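## Task

Put the cartridge marked with a wide purple band into the sealant gun so that it sits all the way forward in the cup of the front ring, with its nozzle sticking out through that ring. The plunger rod can only be drawn back while its small thumb plate, located just behind the handle, is held pushed toward the front of the gun. The loaded gun must end up resting on the table itself, not leaning on anything. Then declare that you are done.

## Robot and tools

ROBOT. Two arms, left_arm and right_arm, each with a two-finger gripper, are mounted on tilted plates held by one metal frame behind them. A plate and its half of the frame count as part of that arm for the clearance check. Calibrated root-link poses in the scene frame: left_arm (-0.022, +0.197, +0.244) m, quat_wxyz (+0.995, -0.083, +0.063, +0.006); right_arm (+0.023, -0.246, +0.244) m, quat_wxyz (+0.994, +0.081, +0.065, +0.021).

FRAME. All poses, targets and readings use the scene frame: origin at table-top height, halfway between the nominal bases; +x points out over the table, +z up, left_arm sits on the +y side (arm names do not match image sides). Positions are in metres, orientations are quaternions written w first. A gripper's fingers point along its own +z and open and close along its own y. end_effector_position is the spot between the finger pads, roughly 1 cm back from the tips. Reported poses can be off by a few centimetres, more at long reach.

ROW FORMAT. Every motion command is a row of 16 numbers, always for both arms: left x, y, z, qw, qx, qy, qz, opening, then right x, y, z, qw, qx, qy, qz, opening. x, y, z and the quaternion are an absolute target pose for that gripper, not an offset. Opening runs from -1 (closed) to +1 (fully open, 0.094 m). To keep an arm still, resend exactly the pose from the last result before it stopped, plus its desired opening; to keep a gripper's current orientation, repeat the same quaternion you sent before rather than the drifted reading. Any number you send is a command, so a 0 opening means half-closed.

execute_actions(actions, cameras). actions is a list of actions; each action is a list of up to 15 rows, one per control step of 1/30 s; a short action repeats its last row until 15 steps pass. An empty list just returns state and images. If any target lies more than 0.6 m from that gripper's current position along any of its axes, the action is refused for both arms; a malformed action or a failing first action rejects the whole call. One action may fall short; the result's Hand target shows where each arm is actually being driven, so send the remainder next.

move(target, speed, blend, opening_speed, blocking, cameras). target is one 16-number row or a list of up to 15 rows; each gripper follows a straight path to it, rotating the short way, with no obstacle avoidance and no 0.6 m limit. speed: m/s per arm path, 0.002 to 2.9, default 0.25 (rotation up to twice that in rad/s); one value or one per target. blend: corner rounding in metres for a list, default 0. opening_speed: rate of opening change per second on the -1..+1 scale, at least 0.2; use slow values when closing on fragile items. blocking=false returns after about 0.5 s while the move continues; a new move replaces a running one. Paths are capped at 10 s. Faster moves lag, overshoot and hit harder; aiming further past a contact presses harder. Steer clear of an arm's own base, which can flip its shoulder posture. The result adds a move: line giving the ending (done, off_target, moving, held, fault) and limits (paced = pose clipped, held = steps withheld). Done means at rest within 10 mm and 2 degrees; it says nothing about contact.

wait(seconds): 0 to 10, lets the scene run holding last commands. stop(): brakes a running move. zoom_image(camera, region): region [x0, y0, x1, y1] in pixels, at most 504 by 504, on the latest image of a camera included in the newest results. read_manual(section): licence texts only. finished_scene(scene): 1 or 2, ends the current scene irreversibly; call it once the gun is loaded and resting on the table.

CAMERAS. cam_head_left, cam_head_right, cam_high, cam_low, cam_left_wrist, cam_right_wrist, each 896x504. The cameras argument picks which ones return; null or ["all"] gives all, [] gives none, an unknown name invalidates the call.

RESULT LINES. Per arm: end_effector_position, end_effector_quat_wxyz, Hand target, Tool commands, Joint positions (last value is finger opening in metres), Joint velocities ("within noise" means settled), joint torques (include gravity; joints 1 to 3 wrap at ±28 N m), grip_measured (opening on the command scale; reads up to about 2.7 mm wide when empty and a few mm narrower than a squeezed part, so it does not reveal contact), grip_effort_nm (motor effort, negative closing, with offset and friction carry-over). Controller notes: orientation commands are clipped to 40 degrees from the measured one per step; friction can leave a gripper a centimetre or more off target in free air. MOTOR HOT appears at 75 °C; an OVER-TEMPERATURE FAULT at 90 °C folds that arm and disables it; at 100 °C it collapses. Holding loads, stretched arms and pushing at unreachable poses heat motors.

AVOID. Dropping parts or releasing moving ones, anything falling or being left off the table, slams and very hard pushes, any hard contact between the two arms (including one gripper closing on the other's fingers), and arm stops of any kind. Objects may occasionally be nudged by outside disturbances. To release, command an opening well above grip_measured.

Each tool is called after "Request:" as a command line: name --argument value for each argument, lists and objects as JSON in quotes; but a table of rows of numbers goes row by row, as --pt "numbers of a row", without its own name.

## Session

Request:
execute_actions --actions '[]'

Scene clock: 0.00 s.
left_arm: end_effector_position=(+0.2194, +0.2243, +0.3562) grip_measured=+1.000 grip_effort_nm=n/a end_effector_quat_wxyz=(+0.294, -0.383, +0.852, +0.202) | right_arm: end_effector_position=(+0.1937, -0.4206, +0.1543) grip_measured=+1.000 grip_effort_nm=n/a end_effector_quat_wxyz=(+0.135, -0.412, +0.901, +0.013)
Joint positions: left_arm=[-0.677 1.308 0.854 -1.254 -0.93 -1.587 0.094] | right_arm=[-1.052 1.603 0.542 -0.294 -0.3 -1.864 0.094]
Joint velocities: within noise
Joint torques (N m): no reading
Heat: left arm: 30 °C; right arm: 35 °C.
Hand target: left_arm +0.2225, +0.2245, +0.3616; +0.303, -0.384, +0.849, +0.198 | right_arm +0.1962, -0.4214, +0.1567; +0.140, -0.412, +0.900, +0.011
Tool commands: left_gripper/opening=+1.0 right_gripper/opening=+1.0

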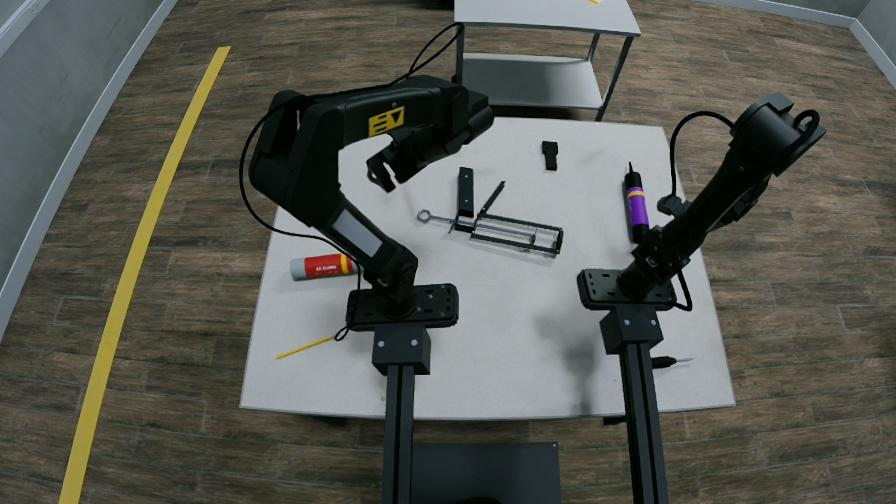

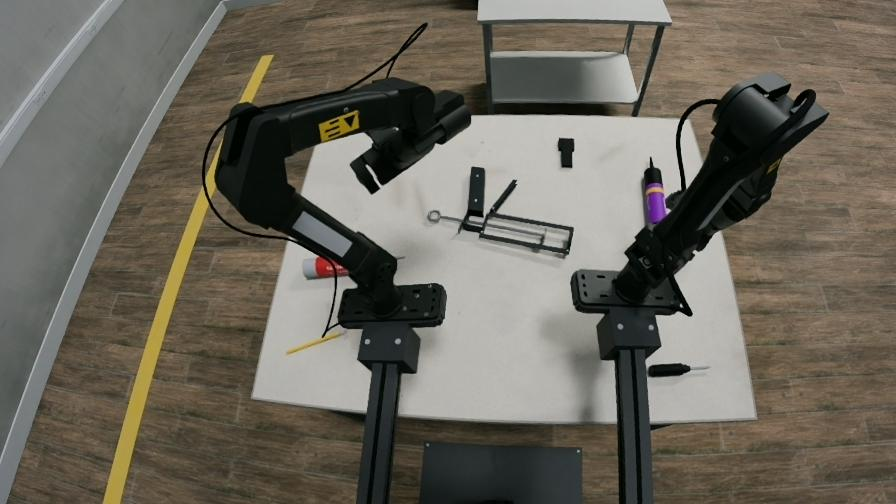

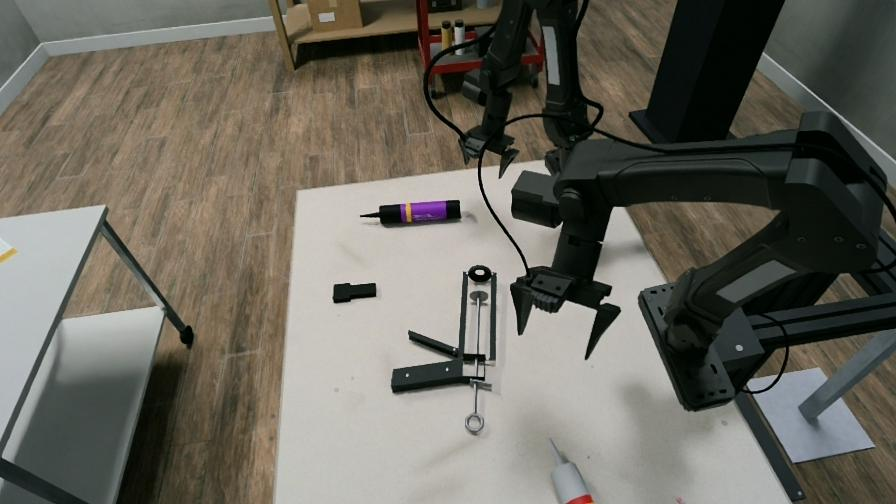

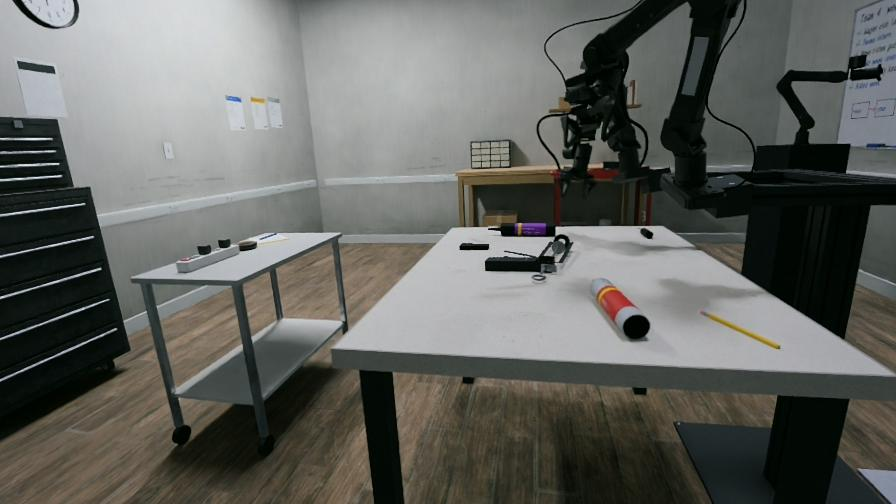

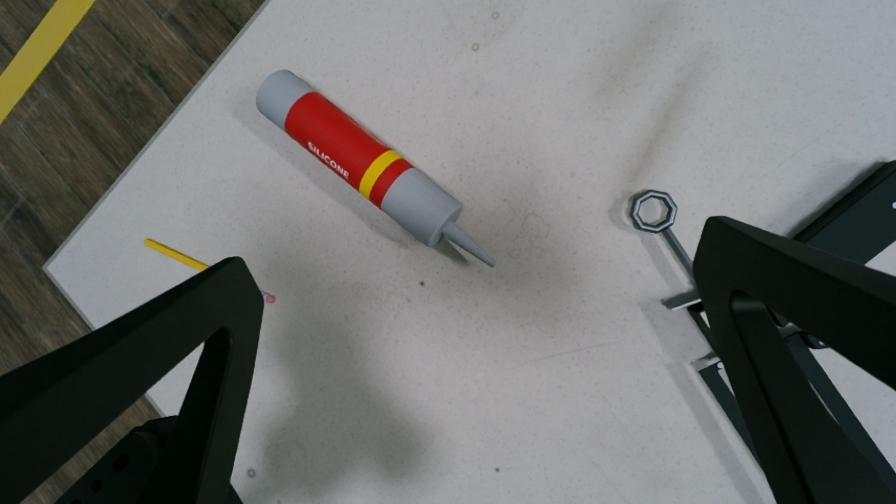

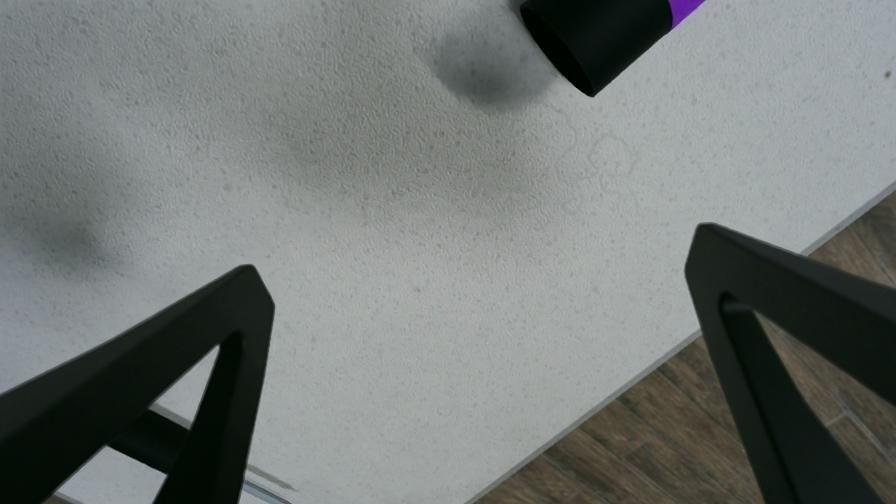

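Request:
zoom_image --camera "cam_high" --region '[320, 180, 580, 450]'

Request:
zoom_image --camera "cam_head_left" --region '[400, 120, 680, 280]'

Request:
zoom_image --camera "cam_low" --region '[440, 200, 660, 350]'

Scaled by 1.867 from the camera's 896x504 image, which has a finer 1280x720 frame.

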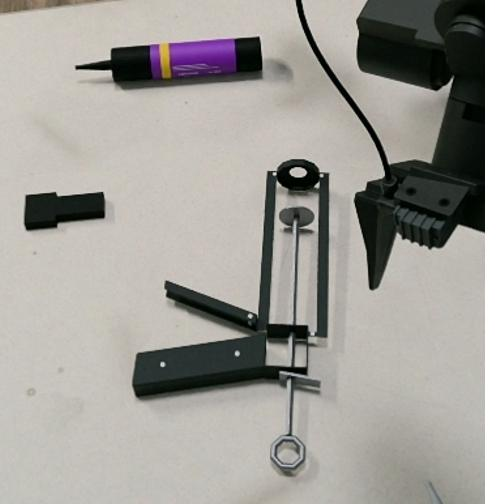

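Scaled by 1.800 from the camera's 896x504 image, which has a finer 1280x720 frame.

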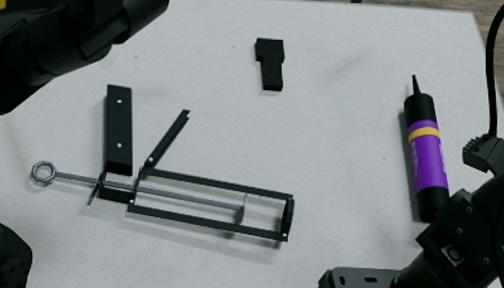

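Scaled by 2.291 from the camera's 896x504 image, which has a finer 1280x720 frame.

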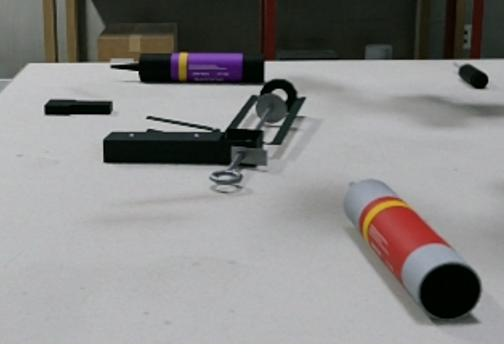

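Request:
move --target '[0.29, 0.05, 0.27, 0.342, 0, 0.94, 0, 1, 0.33, -0.42, 0.25, 0.342, 0, 0.94, 0, 1]'

Scene clock: 44.23 s.
left_arm: end_effector_position=(+0.2890, +0.0490, +0.2745) grip_measured=+1.000 grip_effort_nm=0.002 end_effector_quat_wxyz=(+0.342, -0.002, +0.940, -0.003) | right_arm: end_effector_position=(+0.3235, -0.4192, +0.2413) grip_measured=+1.000 grip_effort_nm=0.022 end_effector_quat_wxyz=(+0.324, +0.007, +0.946, +0.010)
Joint positions: left_arm=[-0.798 1.548 0.623 -0.068 -0.644 -0.531 0.094] | right_arm=[-0.771 1.37 0.563 -0.049 -0.409 -0.616 0.094]
Joint velocities: within noise
Joint torques (N m): left_arm=[-0.9 -3.18 5.53 1.24 -0.15 0.17] | right_arm=[1.18 -7.05 5.22 1.46 -0.21 0.09]
Heat: left arm: 31 °C; right arm: 36 °C.
Hand target: left_arm +0.2899, +0.0500, +0.2702; +0.342, +0.000, +0.940, +0.000 | right_arm +0.3299, -0.4200, +0.2501; +0.342, +0.000, +0.940, +0.000
Off the commanded pose: left_arm 0.005 m, 0 deg | right_arm 0.011 m, 3 deg.
move: off_target (right_arm)

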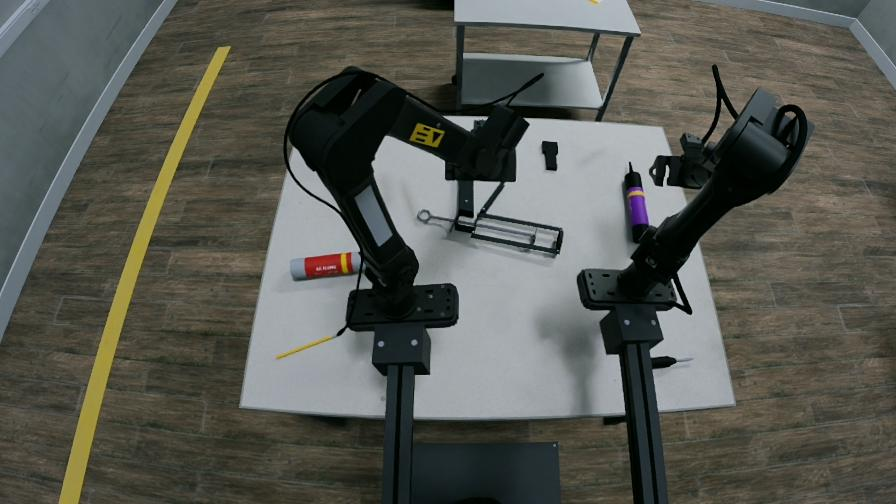

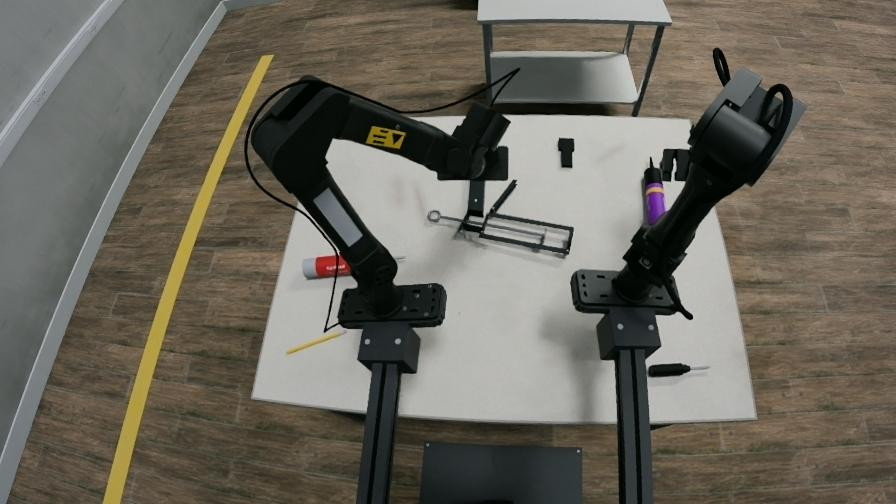

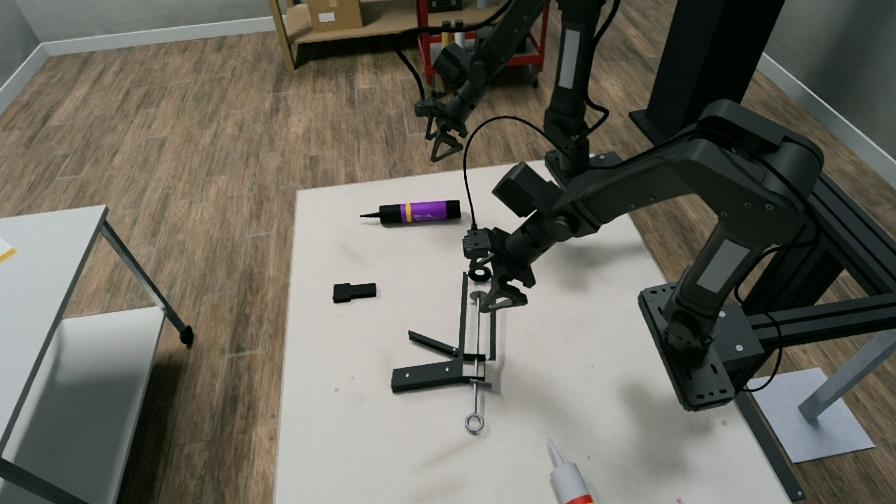

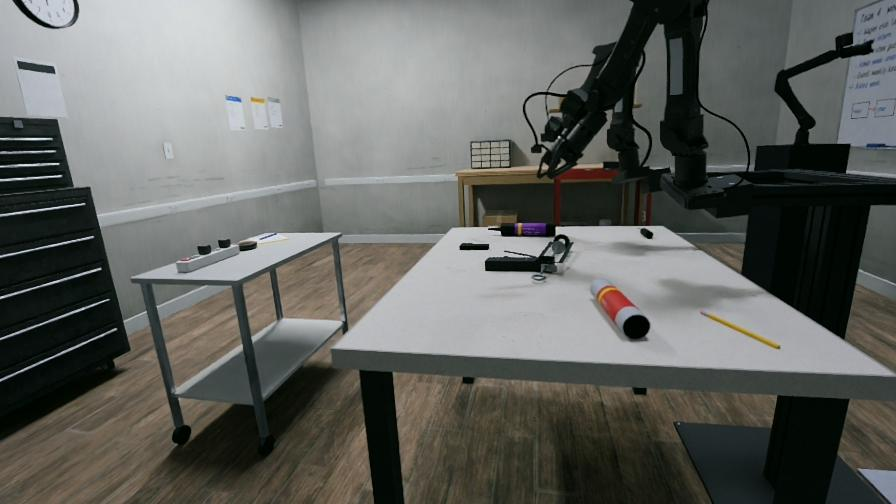

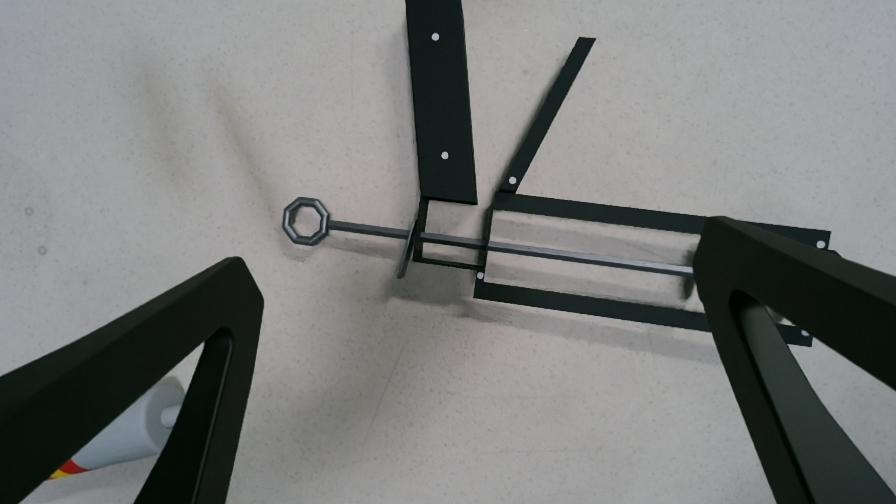

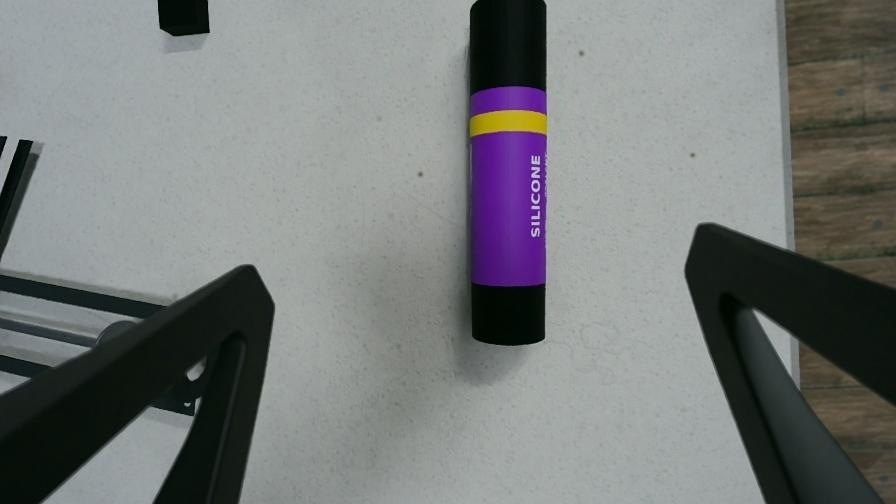

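Request:
zoom_image --camera "cam_left_wrist" --region '[270, 0, 700, 330]'

Request:
zoom_image --camera "cam_high" --region '[380, 240, 520, 440]'

Request:
zoom_image --camera "cam_low" --region '[480, 220, 600, 290]'

Scaled by 1.172 from the camera's 896x504 image, which has a finer 1280x720 frame.

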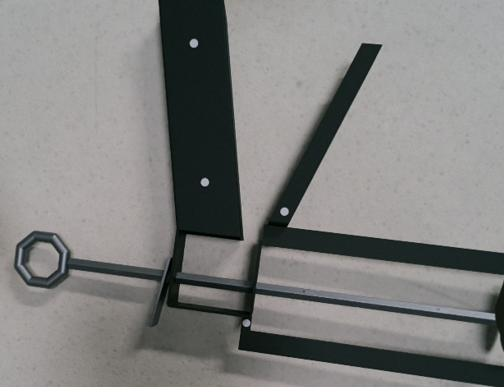

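Scaled by 2.520 from the camera's 896x504 image, which has a finer 1280x720 frame.

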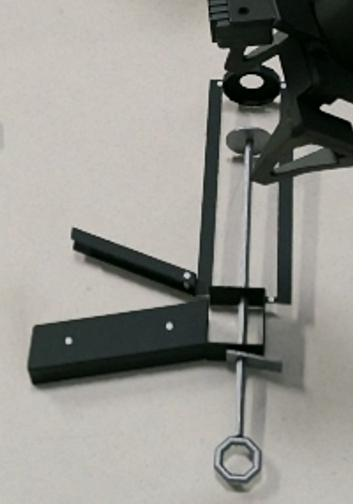

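Scaled by 4.200 from the camera's 896x504 image, which has a finer 1280x720 frame.

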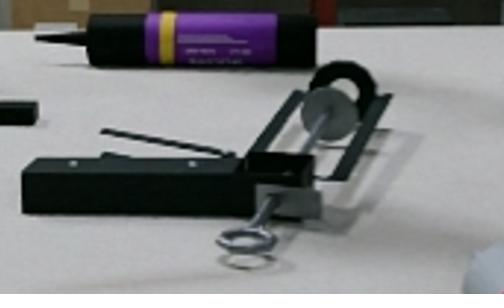

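Request:
move --target '[0.29, 0.05, 0.27, 0.342, 0, 0.94, 0, 1, 0.38, -0.42, 0.34, 0.342, 0, 0.94, 0, 1]' --cameras '["cam_right_wrist"]'

Scene clock: 68.00 s.
left_arm: end_effector_position=(+0.2890, +0.0488, +0.2745) grip_measured=+1.000 grip_effort_nm=0.002 end_effector_quat_wxyz=(+0.342, -0.002, +0.940, -0.004) | right_arm: end_effector_position=(+0.3748, -0.4195, +0.3294) grip_measured=+1.000 grip_effort_nm=0.017 end_effector_quat_wxyz=(+0.332, +0.003, +0.943, +0.004)
Joint positions: left_arm=[-0.798 1.548 0.623 -0.067 -0.643 -0.53 0.094] | right_arm=[-0.624 1.297 0.886 -0.385 -0.31 -0.505 0.094]
Joint velocities: within noise
Joint torques (N m): left_arm=[-0.66 -3.19 5.56 1.29 -0.17 0.13] | right_arm=[1.24 -6.61 8.8 1.2 -0.12 0.06]
Heat: left arm: 30 °C; right arm: 35 °C.
Hand target: left_arm +0.2898, +0.0501, +0.2701; +0.342, +0.000, +0.940, +0.000 | right_arm +0.3798, -0.4200, +0.3400; +0.342, +0.000, +0.940, +0.000
Off the commanded pose: left_arm 0.005 m, 0 deg | right_arm 0.012 m, 1 deg.
move: off_target (right_arm)
Images, in order (width x height): cam_right_wrist 896x504.

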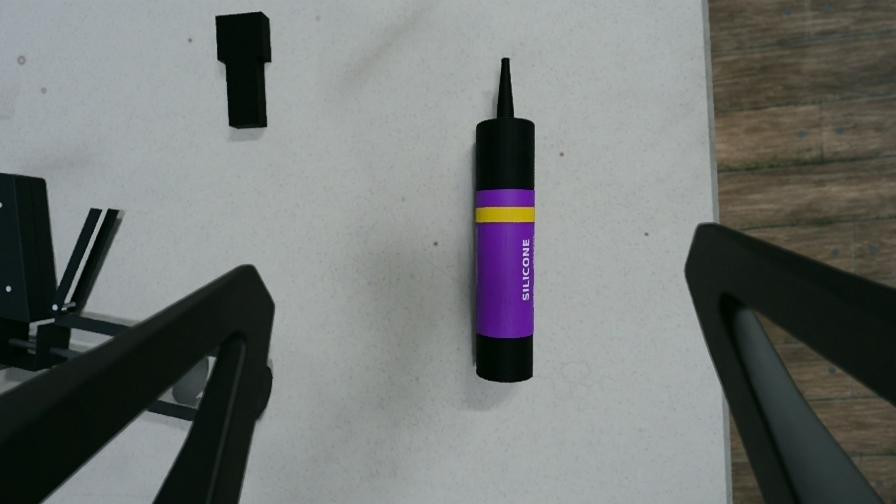

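Request:
zoom_image --camera "cam_right_wrist" --region '[0, 170, 280, 430]'

Scaled by 1.800 from the camera's 896x504 image, which has a finer 1280x720 frame.

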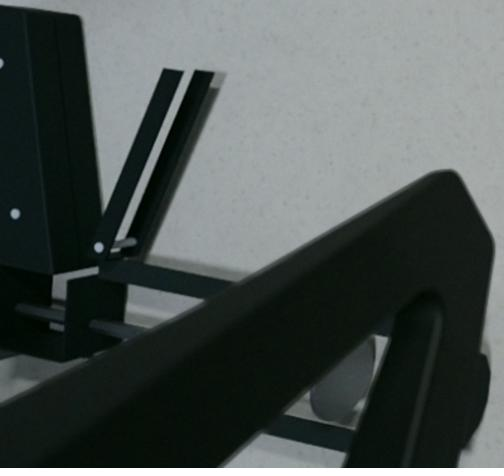

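Request:
move --target '[0.32, 0.10, 0.15, 0.342, 0, 0.94, 0, 1, 0.25, -0.33, 0.2, 0, 0.7071, 0.7071, 0, 1]'

Scene clock: 90.40 s.
left_arm: end_effector_position=(+0.3213, +0.0987, +0.1544) grip_measured=+1.000 grip_effort_nm=-0.002 end_effector_quat_wxyz=(+0.343, -0.003, +0.939, -0.001) | right_arm: end_effector_position=(+0.2557, -0.3328, +0.2024) grip_measured=+1.000 grip_effort_nm=0.017 end_effector_quat_wxyz=(+0.012, +0.705, +0.709, +0.004)
Joint positions: left_arm=[-0.464 2.032 0.467 0.732 -0.444 -0.224 0.094] | right_arm=[-0.328 1.451 0.652 -0.572 0.118 1.265 0.094]
Joint velocities: within noise
Joint torques (N m): left_arm=[-1.06 -4.38 2.36 1.42 -0.02 0.14] | right_arm=[0.59 -4.42 4.64 0.16 -0.01 0.12]
Heat: left arm: 30 °C; right arm: 37 °C.
Hand target: left_arm +0.3199, +0.1000, +0.1500; +0.341, +0.000, +0.940, +0.000 | right_arm +0.2499, -0.3300, +0.2000; +0.000, +0.707, +0.707, +0.000
Off the commanded pose: left_arm 0.005 m, 0 deg | right_arm 0.007 m, 1 deg.
move: done

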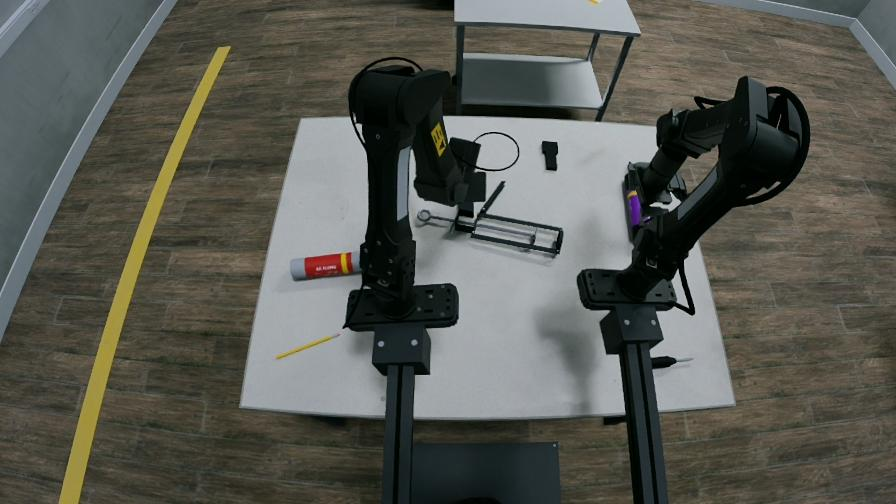

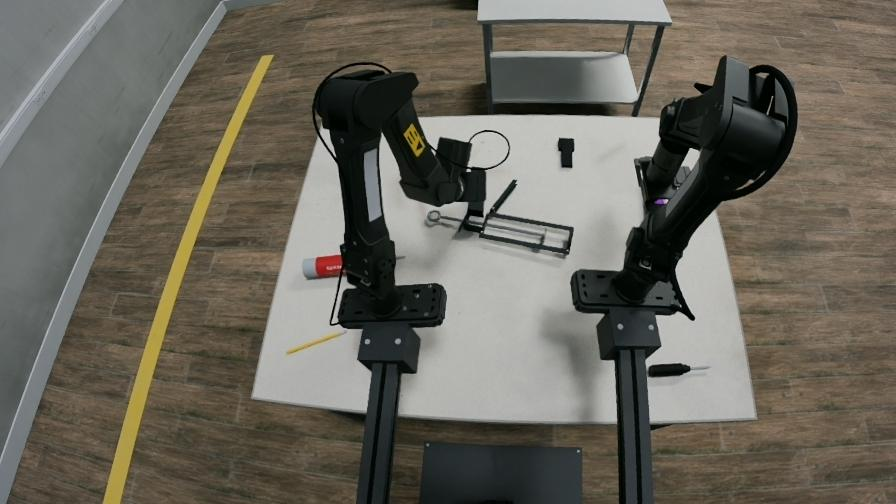

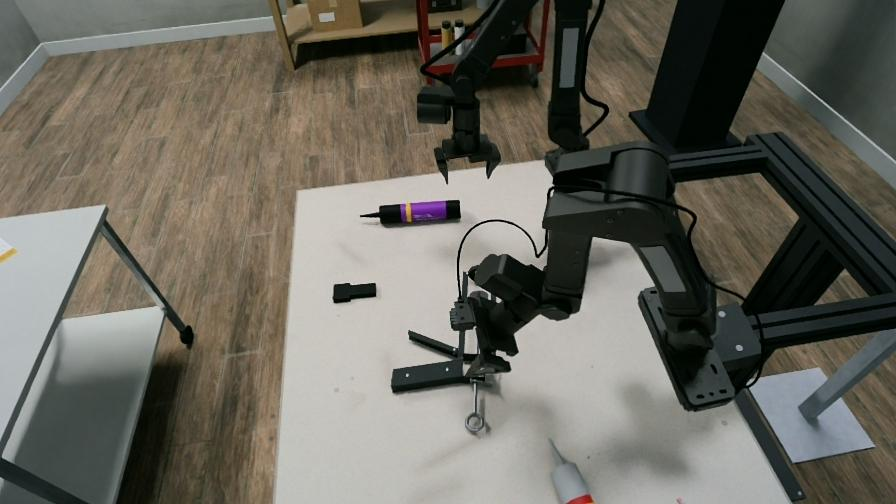

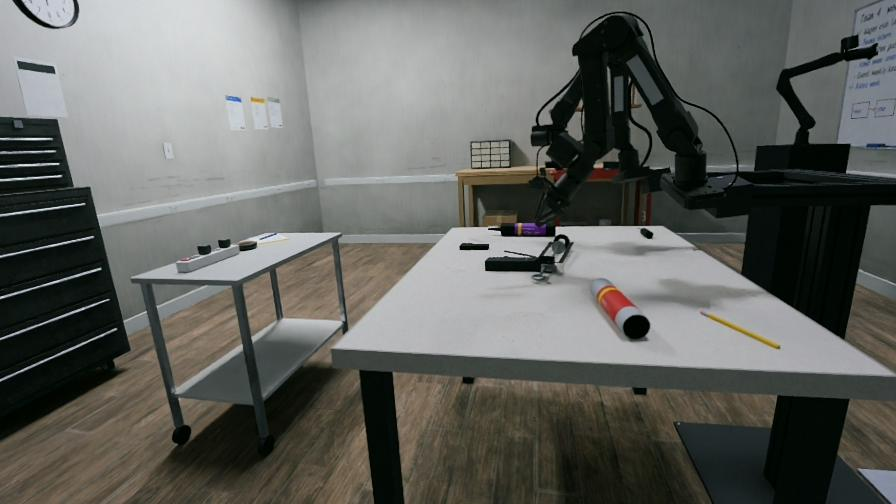

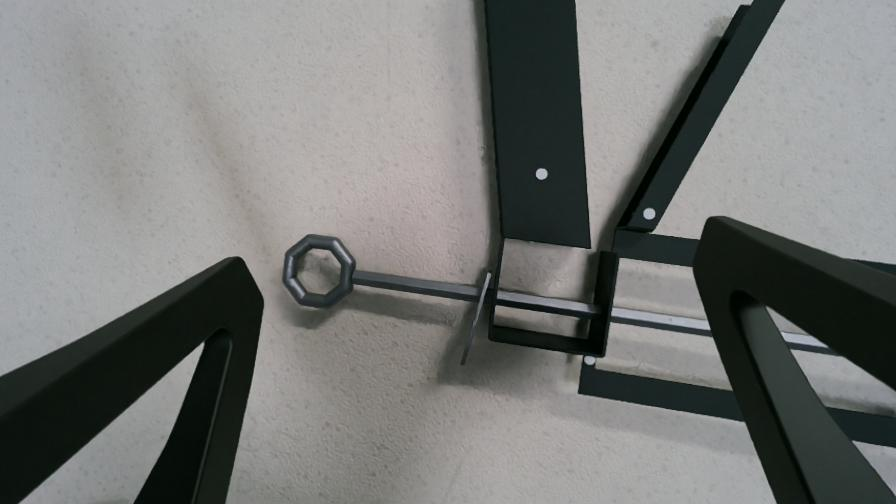

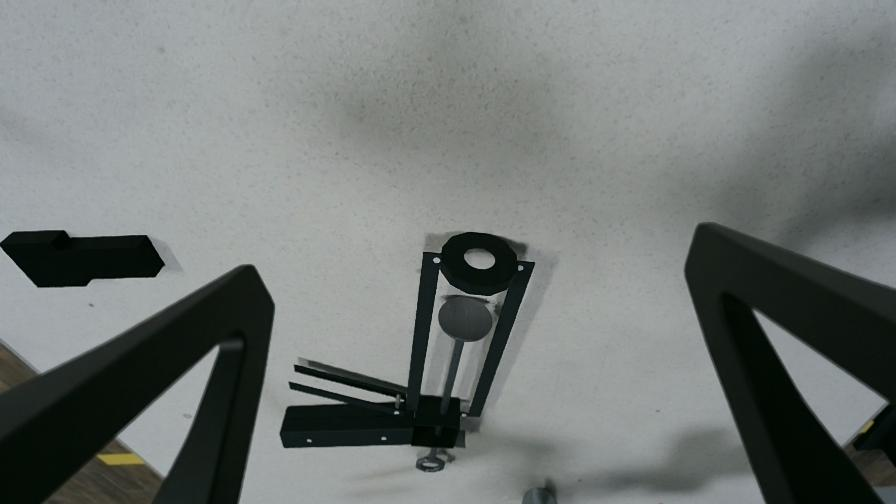

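Request:
zoom_image --camera "cam_right_wrist" --region '[270, 210, 570, 490]'

Request:
zoom_image --camera "cam_left_wrist" --region '[400, 200, 720, 420]'

Scaled by 1.680 from the camera's 896x504 image, which has a finer 1280x720 frame.

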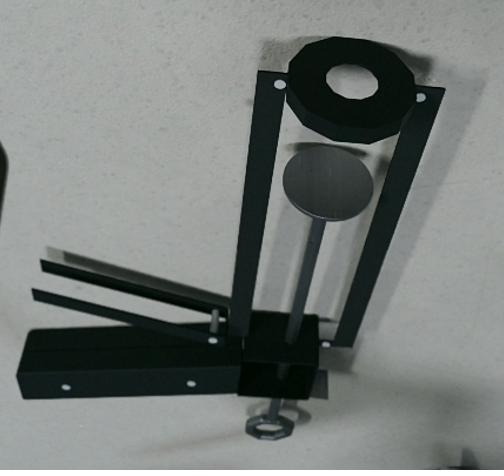

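Scaled by 1.575 from the camera's 896x504 image, which has a finer 1280x720 frame.

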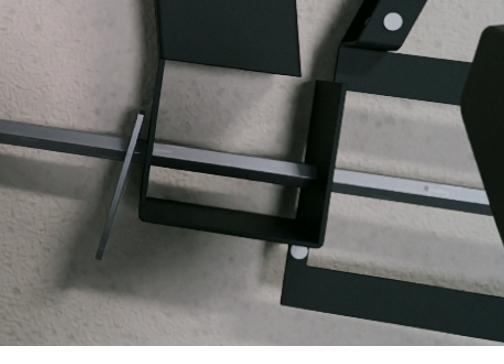

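Request:
zoom_image --camera "cam_low" --region '[480, 215, 600, 285]'

Scaled by 4.200 from the camera's 896x504 image, which has a finer 1280x720 frame.

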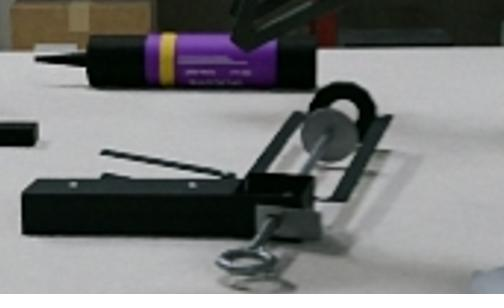

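Request:
move --pt "0.35 0.24 0.16 0.2025 0.6013 -0.7557 0.1611 1 0.25 -0.30 0.2 0 0.7071 0.7071 0 1" --pt "0.35 0.24 0.13 0.2025 0.6013 -0.7557 0.1611 0.3 0.275 0.10 0.14 0.1297 0.1123 0.985 -0.0148 1"

Scene clock: 139.53 s.
left_arm: end_effector_position=(+0.3444, +0.2383, +0.1367) grip_measured=+0.303 grip_effort_nm=-0.139 end_effector_quat_wxyz=(-0.204, -0.598, +0.759, -0.155) | right_arm: end_effector_position=(+0.2750, +0.0971, +0.1405) grip_measured=+1.000 grip_effort_nm=0.017 end_effector_quat_wxyz=(+0.119, +0.120, +0.986, -0.006)
Joint positions: left_arm=[0.277 2.268 1.464 -0.875 0.317 -1.008 0.061] | right_arm=[1.012 2.47 1.484 -0.572 0.421 1.278 0.094]
Joint velocities: within noise
Joint torques (N m): left_arm=[-0.95 -7.56 6.38 -0.06 0.25 -0.04] | right_arm=[3.66 -9.95 7.35 0.23 0.37 -0.03]
Heat: left arm: 32 °C; right arm: 35 °C.
Hand target: left_arm +0.3498, +0.2400, +0.1301; -0.202, -0.602, +0.756, -0.161 | right_arm +0.2749, +0.0999, +0.1400; +0.130, +0.112, +0.985, -0.014
Off the commanded pose: left_arm 0.009 m, 1 deg | right_arm 0.003 m, 2 deg.
move: done

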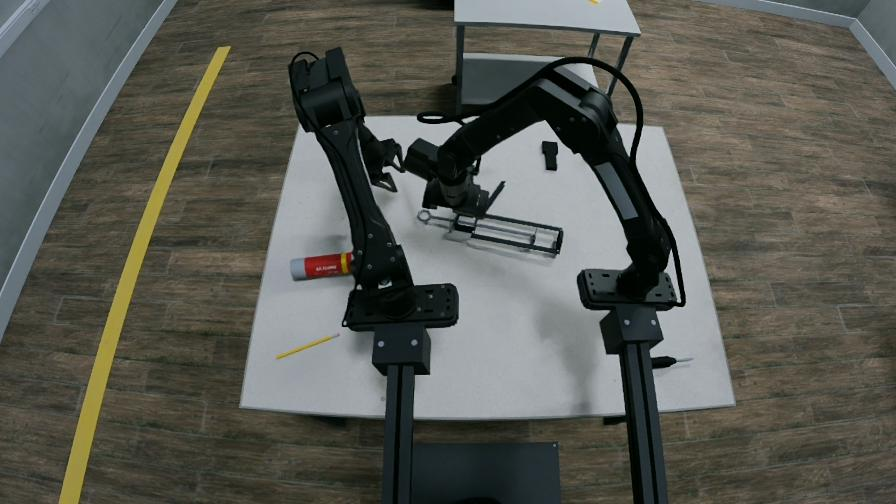

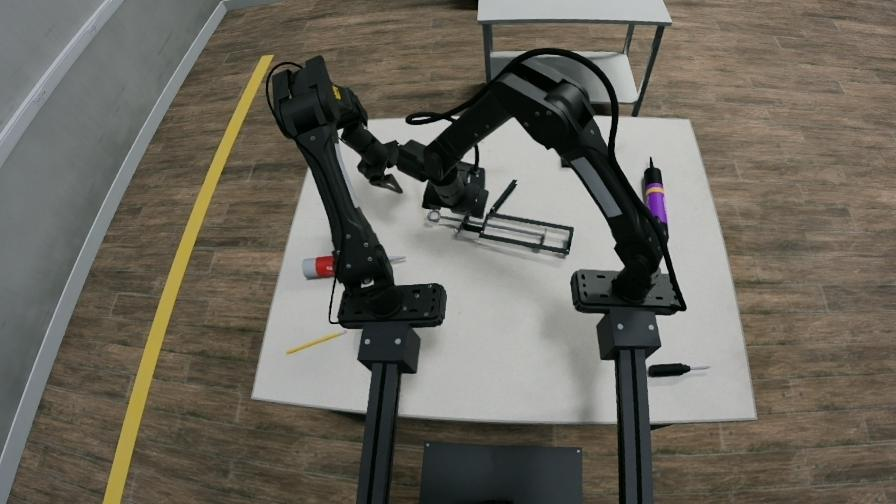

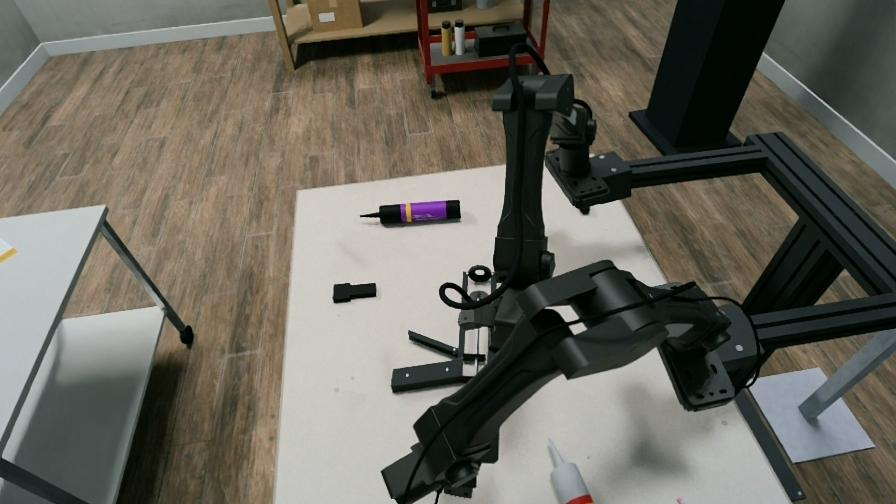

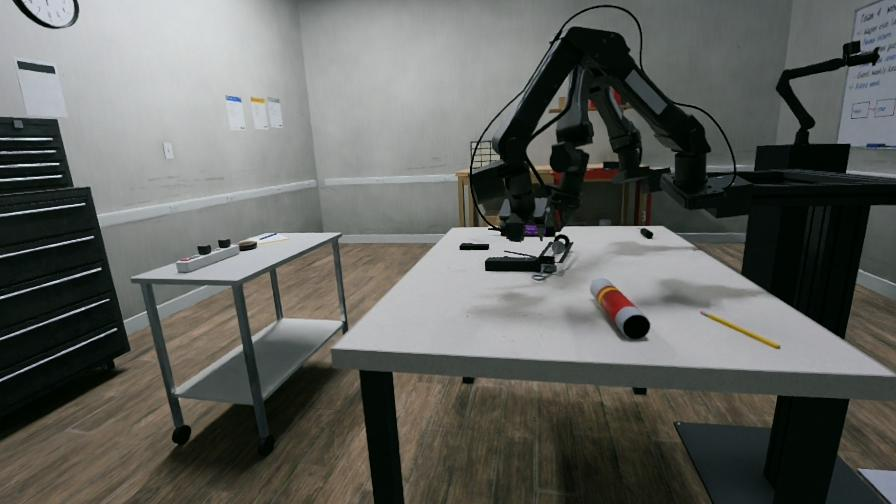

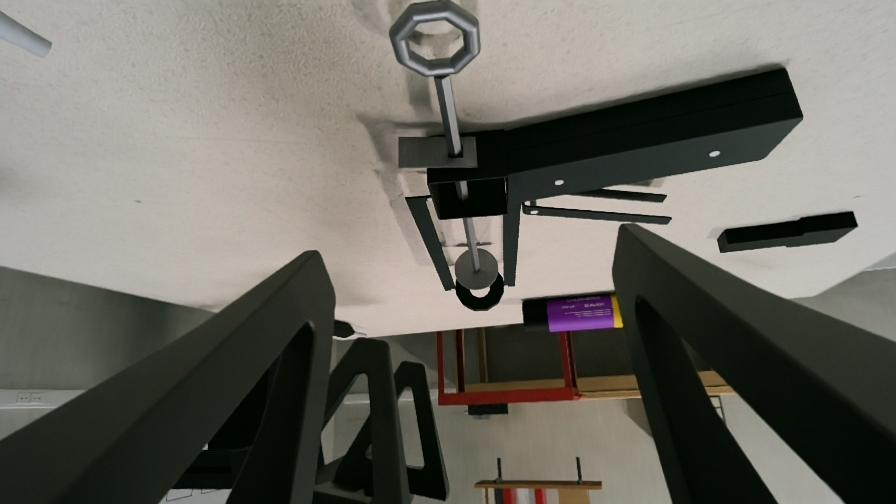

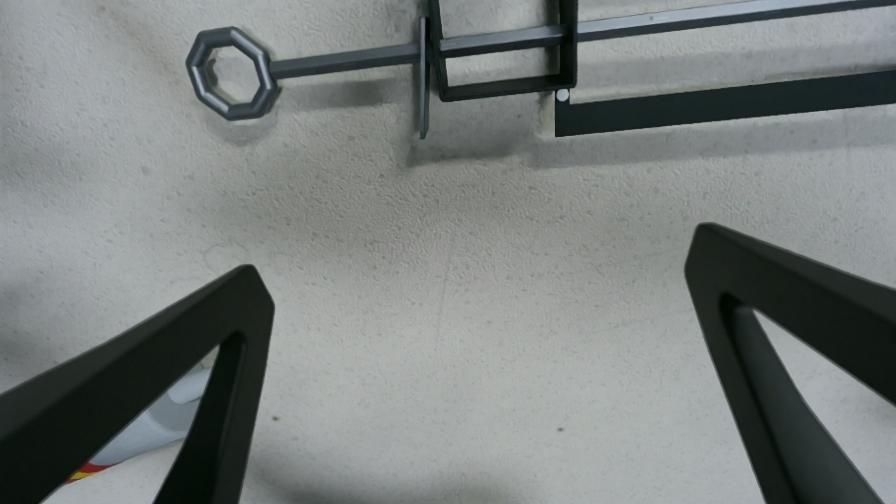

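Request:
zoom_image --camera "cam_left_wrist" --region '[340, 0, 640, 320]'

Request:
zoom_image --camera "cam_right_wrist" --region '[160, 0, 640, 180]'

Scaled by 1.575 from the camera's 896x504 image, which has a finer 1280x720 frame.

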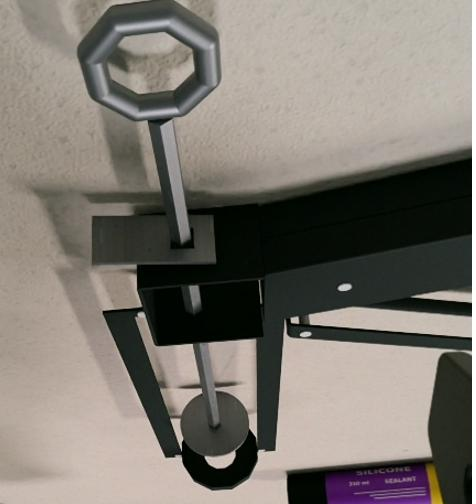

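Scaled by 1.050 from the camera's 896x504 image, which has a finer 1280x720 frame.

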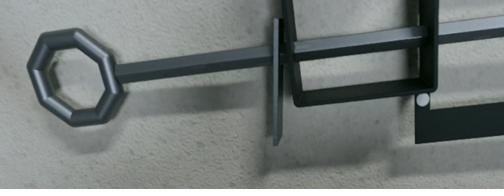

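Request:
move --target '[0.35, 0.24, 0.13, 0.2025, 0.6013, -0.7557, 0.1611, 0.3, 0.301, 0.098, 0.071, 0.1297, 0.1123, 0.985, -0.0148, 0.06]' --speed 0.1 --cameras '["cam_left_wrist","cam_right_wrist","cam_low"]'

Request:
zoom_image --camera "cam_right_wrist" --region '[160, 0, 740, 380]'

Request:
zoom_image --camera "cam_left_wrist" --region '[340, 0, 640, 320]'

Scene clock: 159.13 s.
left_arm: end_effector_position=(+0.3446, +0.2383, +0.1367) grip_measured=+0.303 grip_effort_nm=-0.139 end_effector_quat_wxyz=(-0.204, -0.598, +0.759, -0.155) | right_arm: end_effector_position=(+0.2923, +0.0940, +0.0724) grip_measured=+0.063 grip_effort_nm=-0.125 end_effector_quat_wxyz=(+0.115, +0.108, +0.987, -0.019)
Joint positions: left_arm=[0.277 2.268 1.464 -0.875 0.317 -1.008 0.061] | right_arm=[0.942 2.664 1.556 -0.445 0.422 1.183 0.05]
Joint velocities: within noise
Joint torques (N m): left_arm=[-0.87 -7.54 6.27 -0.1 0.27 -0.01] | right_arm=[2.41 -10.85 6.48 0.59 0.33 -0.04]
Heat: left arm: 34 °C; right arm: 36 °C.
Hand target: left_arm +0.3497, +0.2400, +0.1301; -0.202, -0.602, +0.756, -0.161 | right_arm +0.3008, +0.0979, +0.0713; +0.130, +0.112, +0.985, -0.015
Off the commanded pose: left_arm 0.009 m, 1 deg | right_arm 0.010 m, 2 deg.
move: done
Images, in order (width x height): cam_low 896x504, cam_left_wrist 896x504, cam_right_wrist 896x504.

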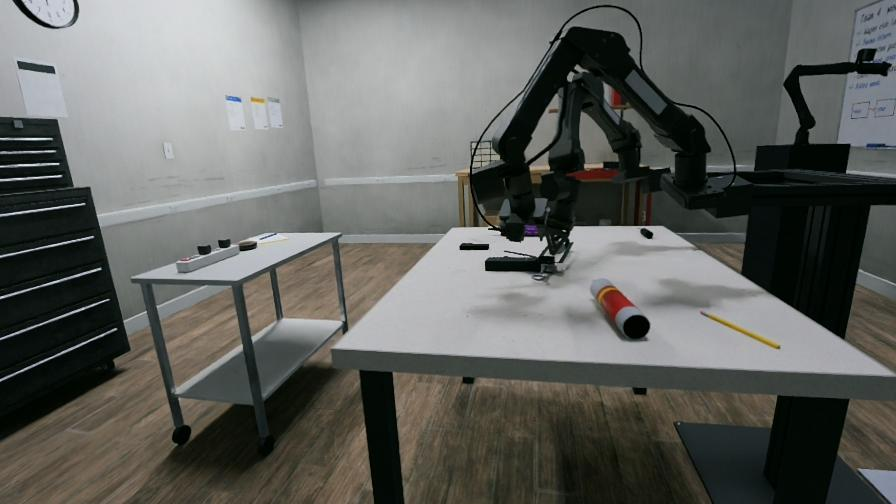

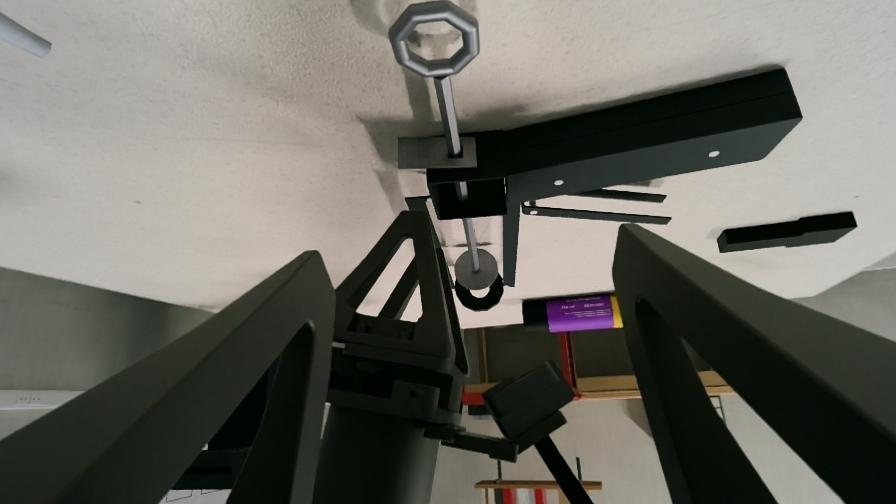

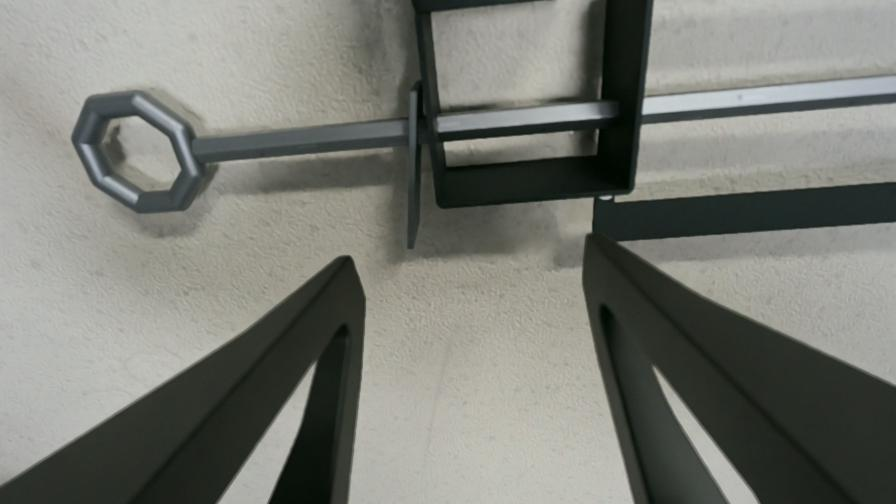

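Region (160, 0, 740, 380) is 580x380 pixels. A region can be at most 504 by 504 pixels.

Scaled by 1.575 from the camera's 896x504 image, which has a finer 1280x720 frame.

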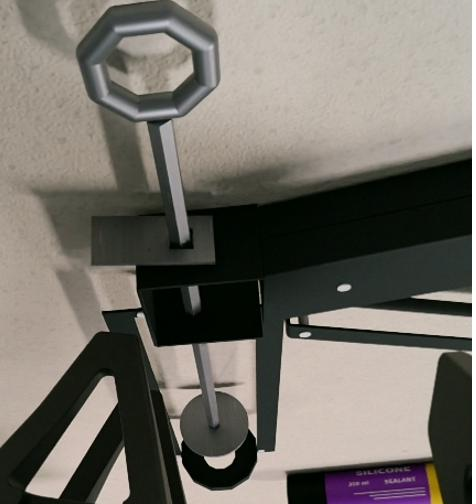

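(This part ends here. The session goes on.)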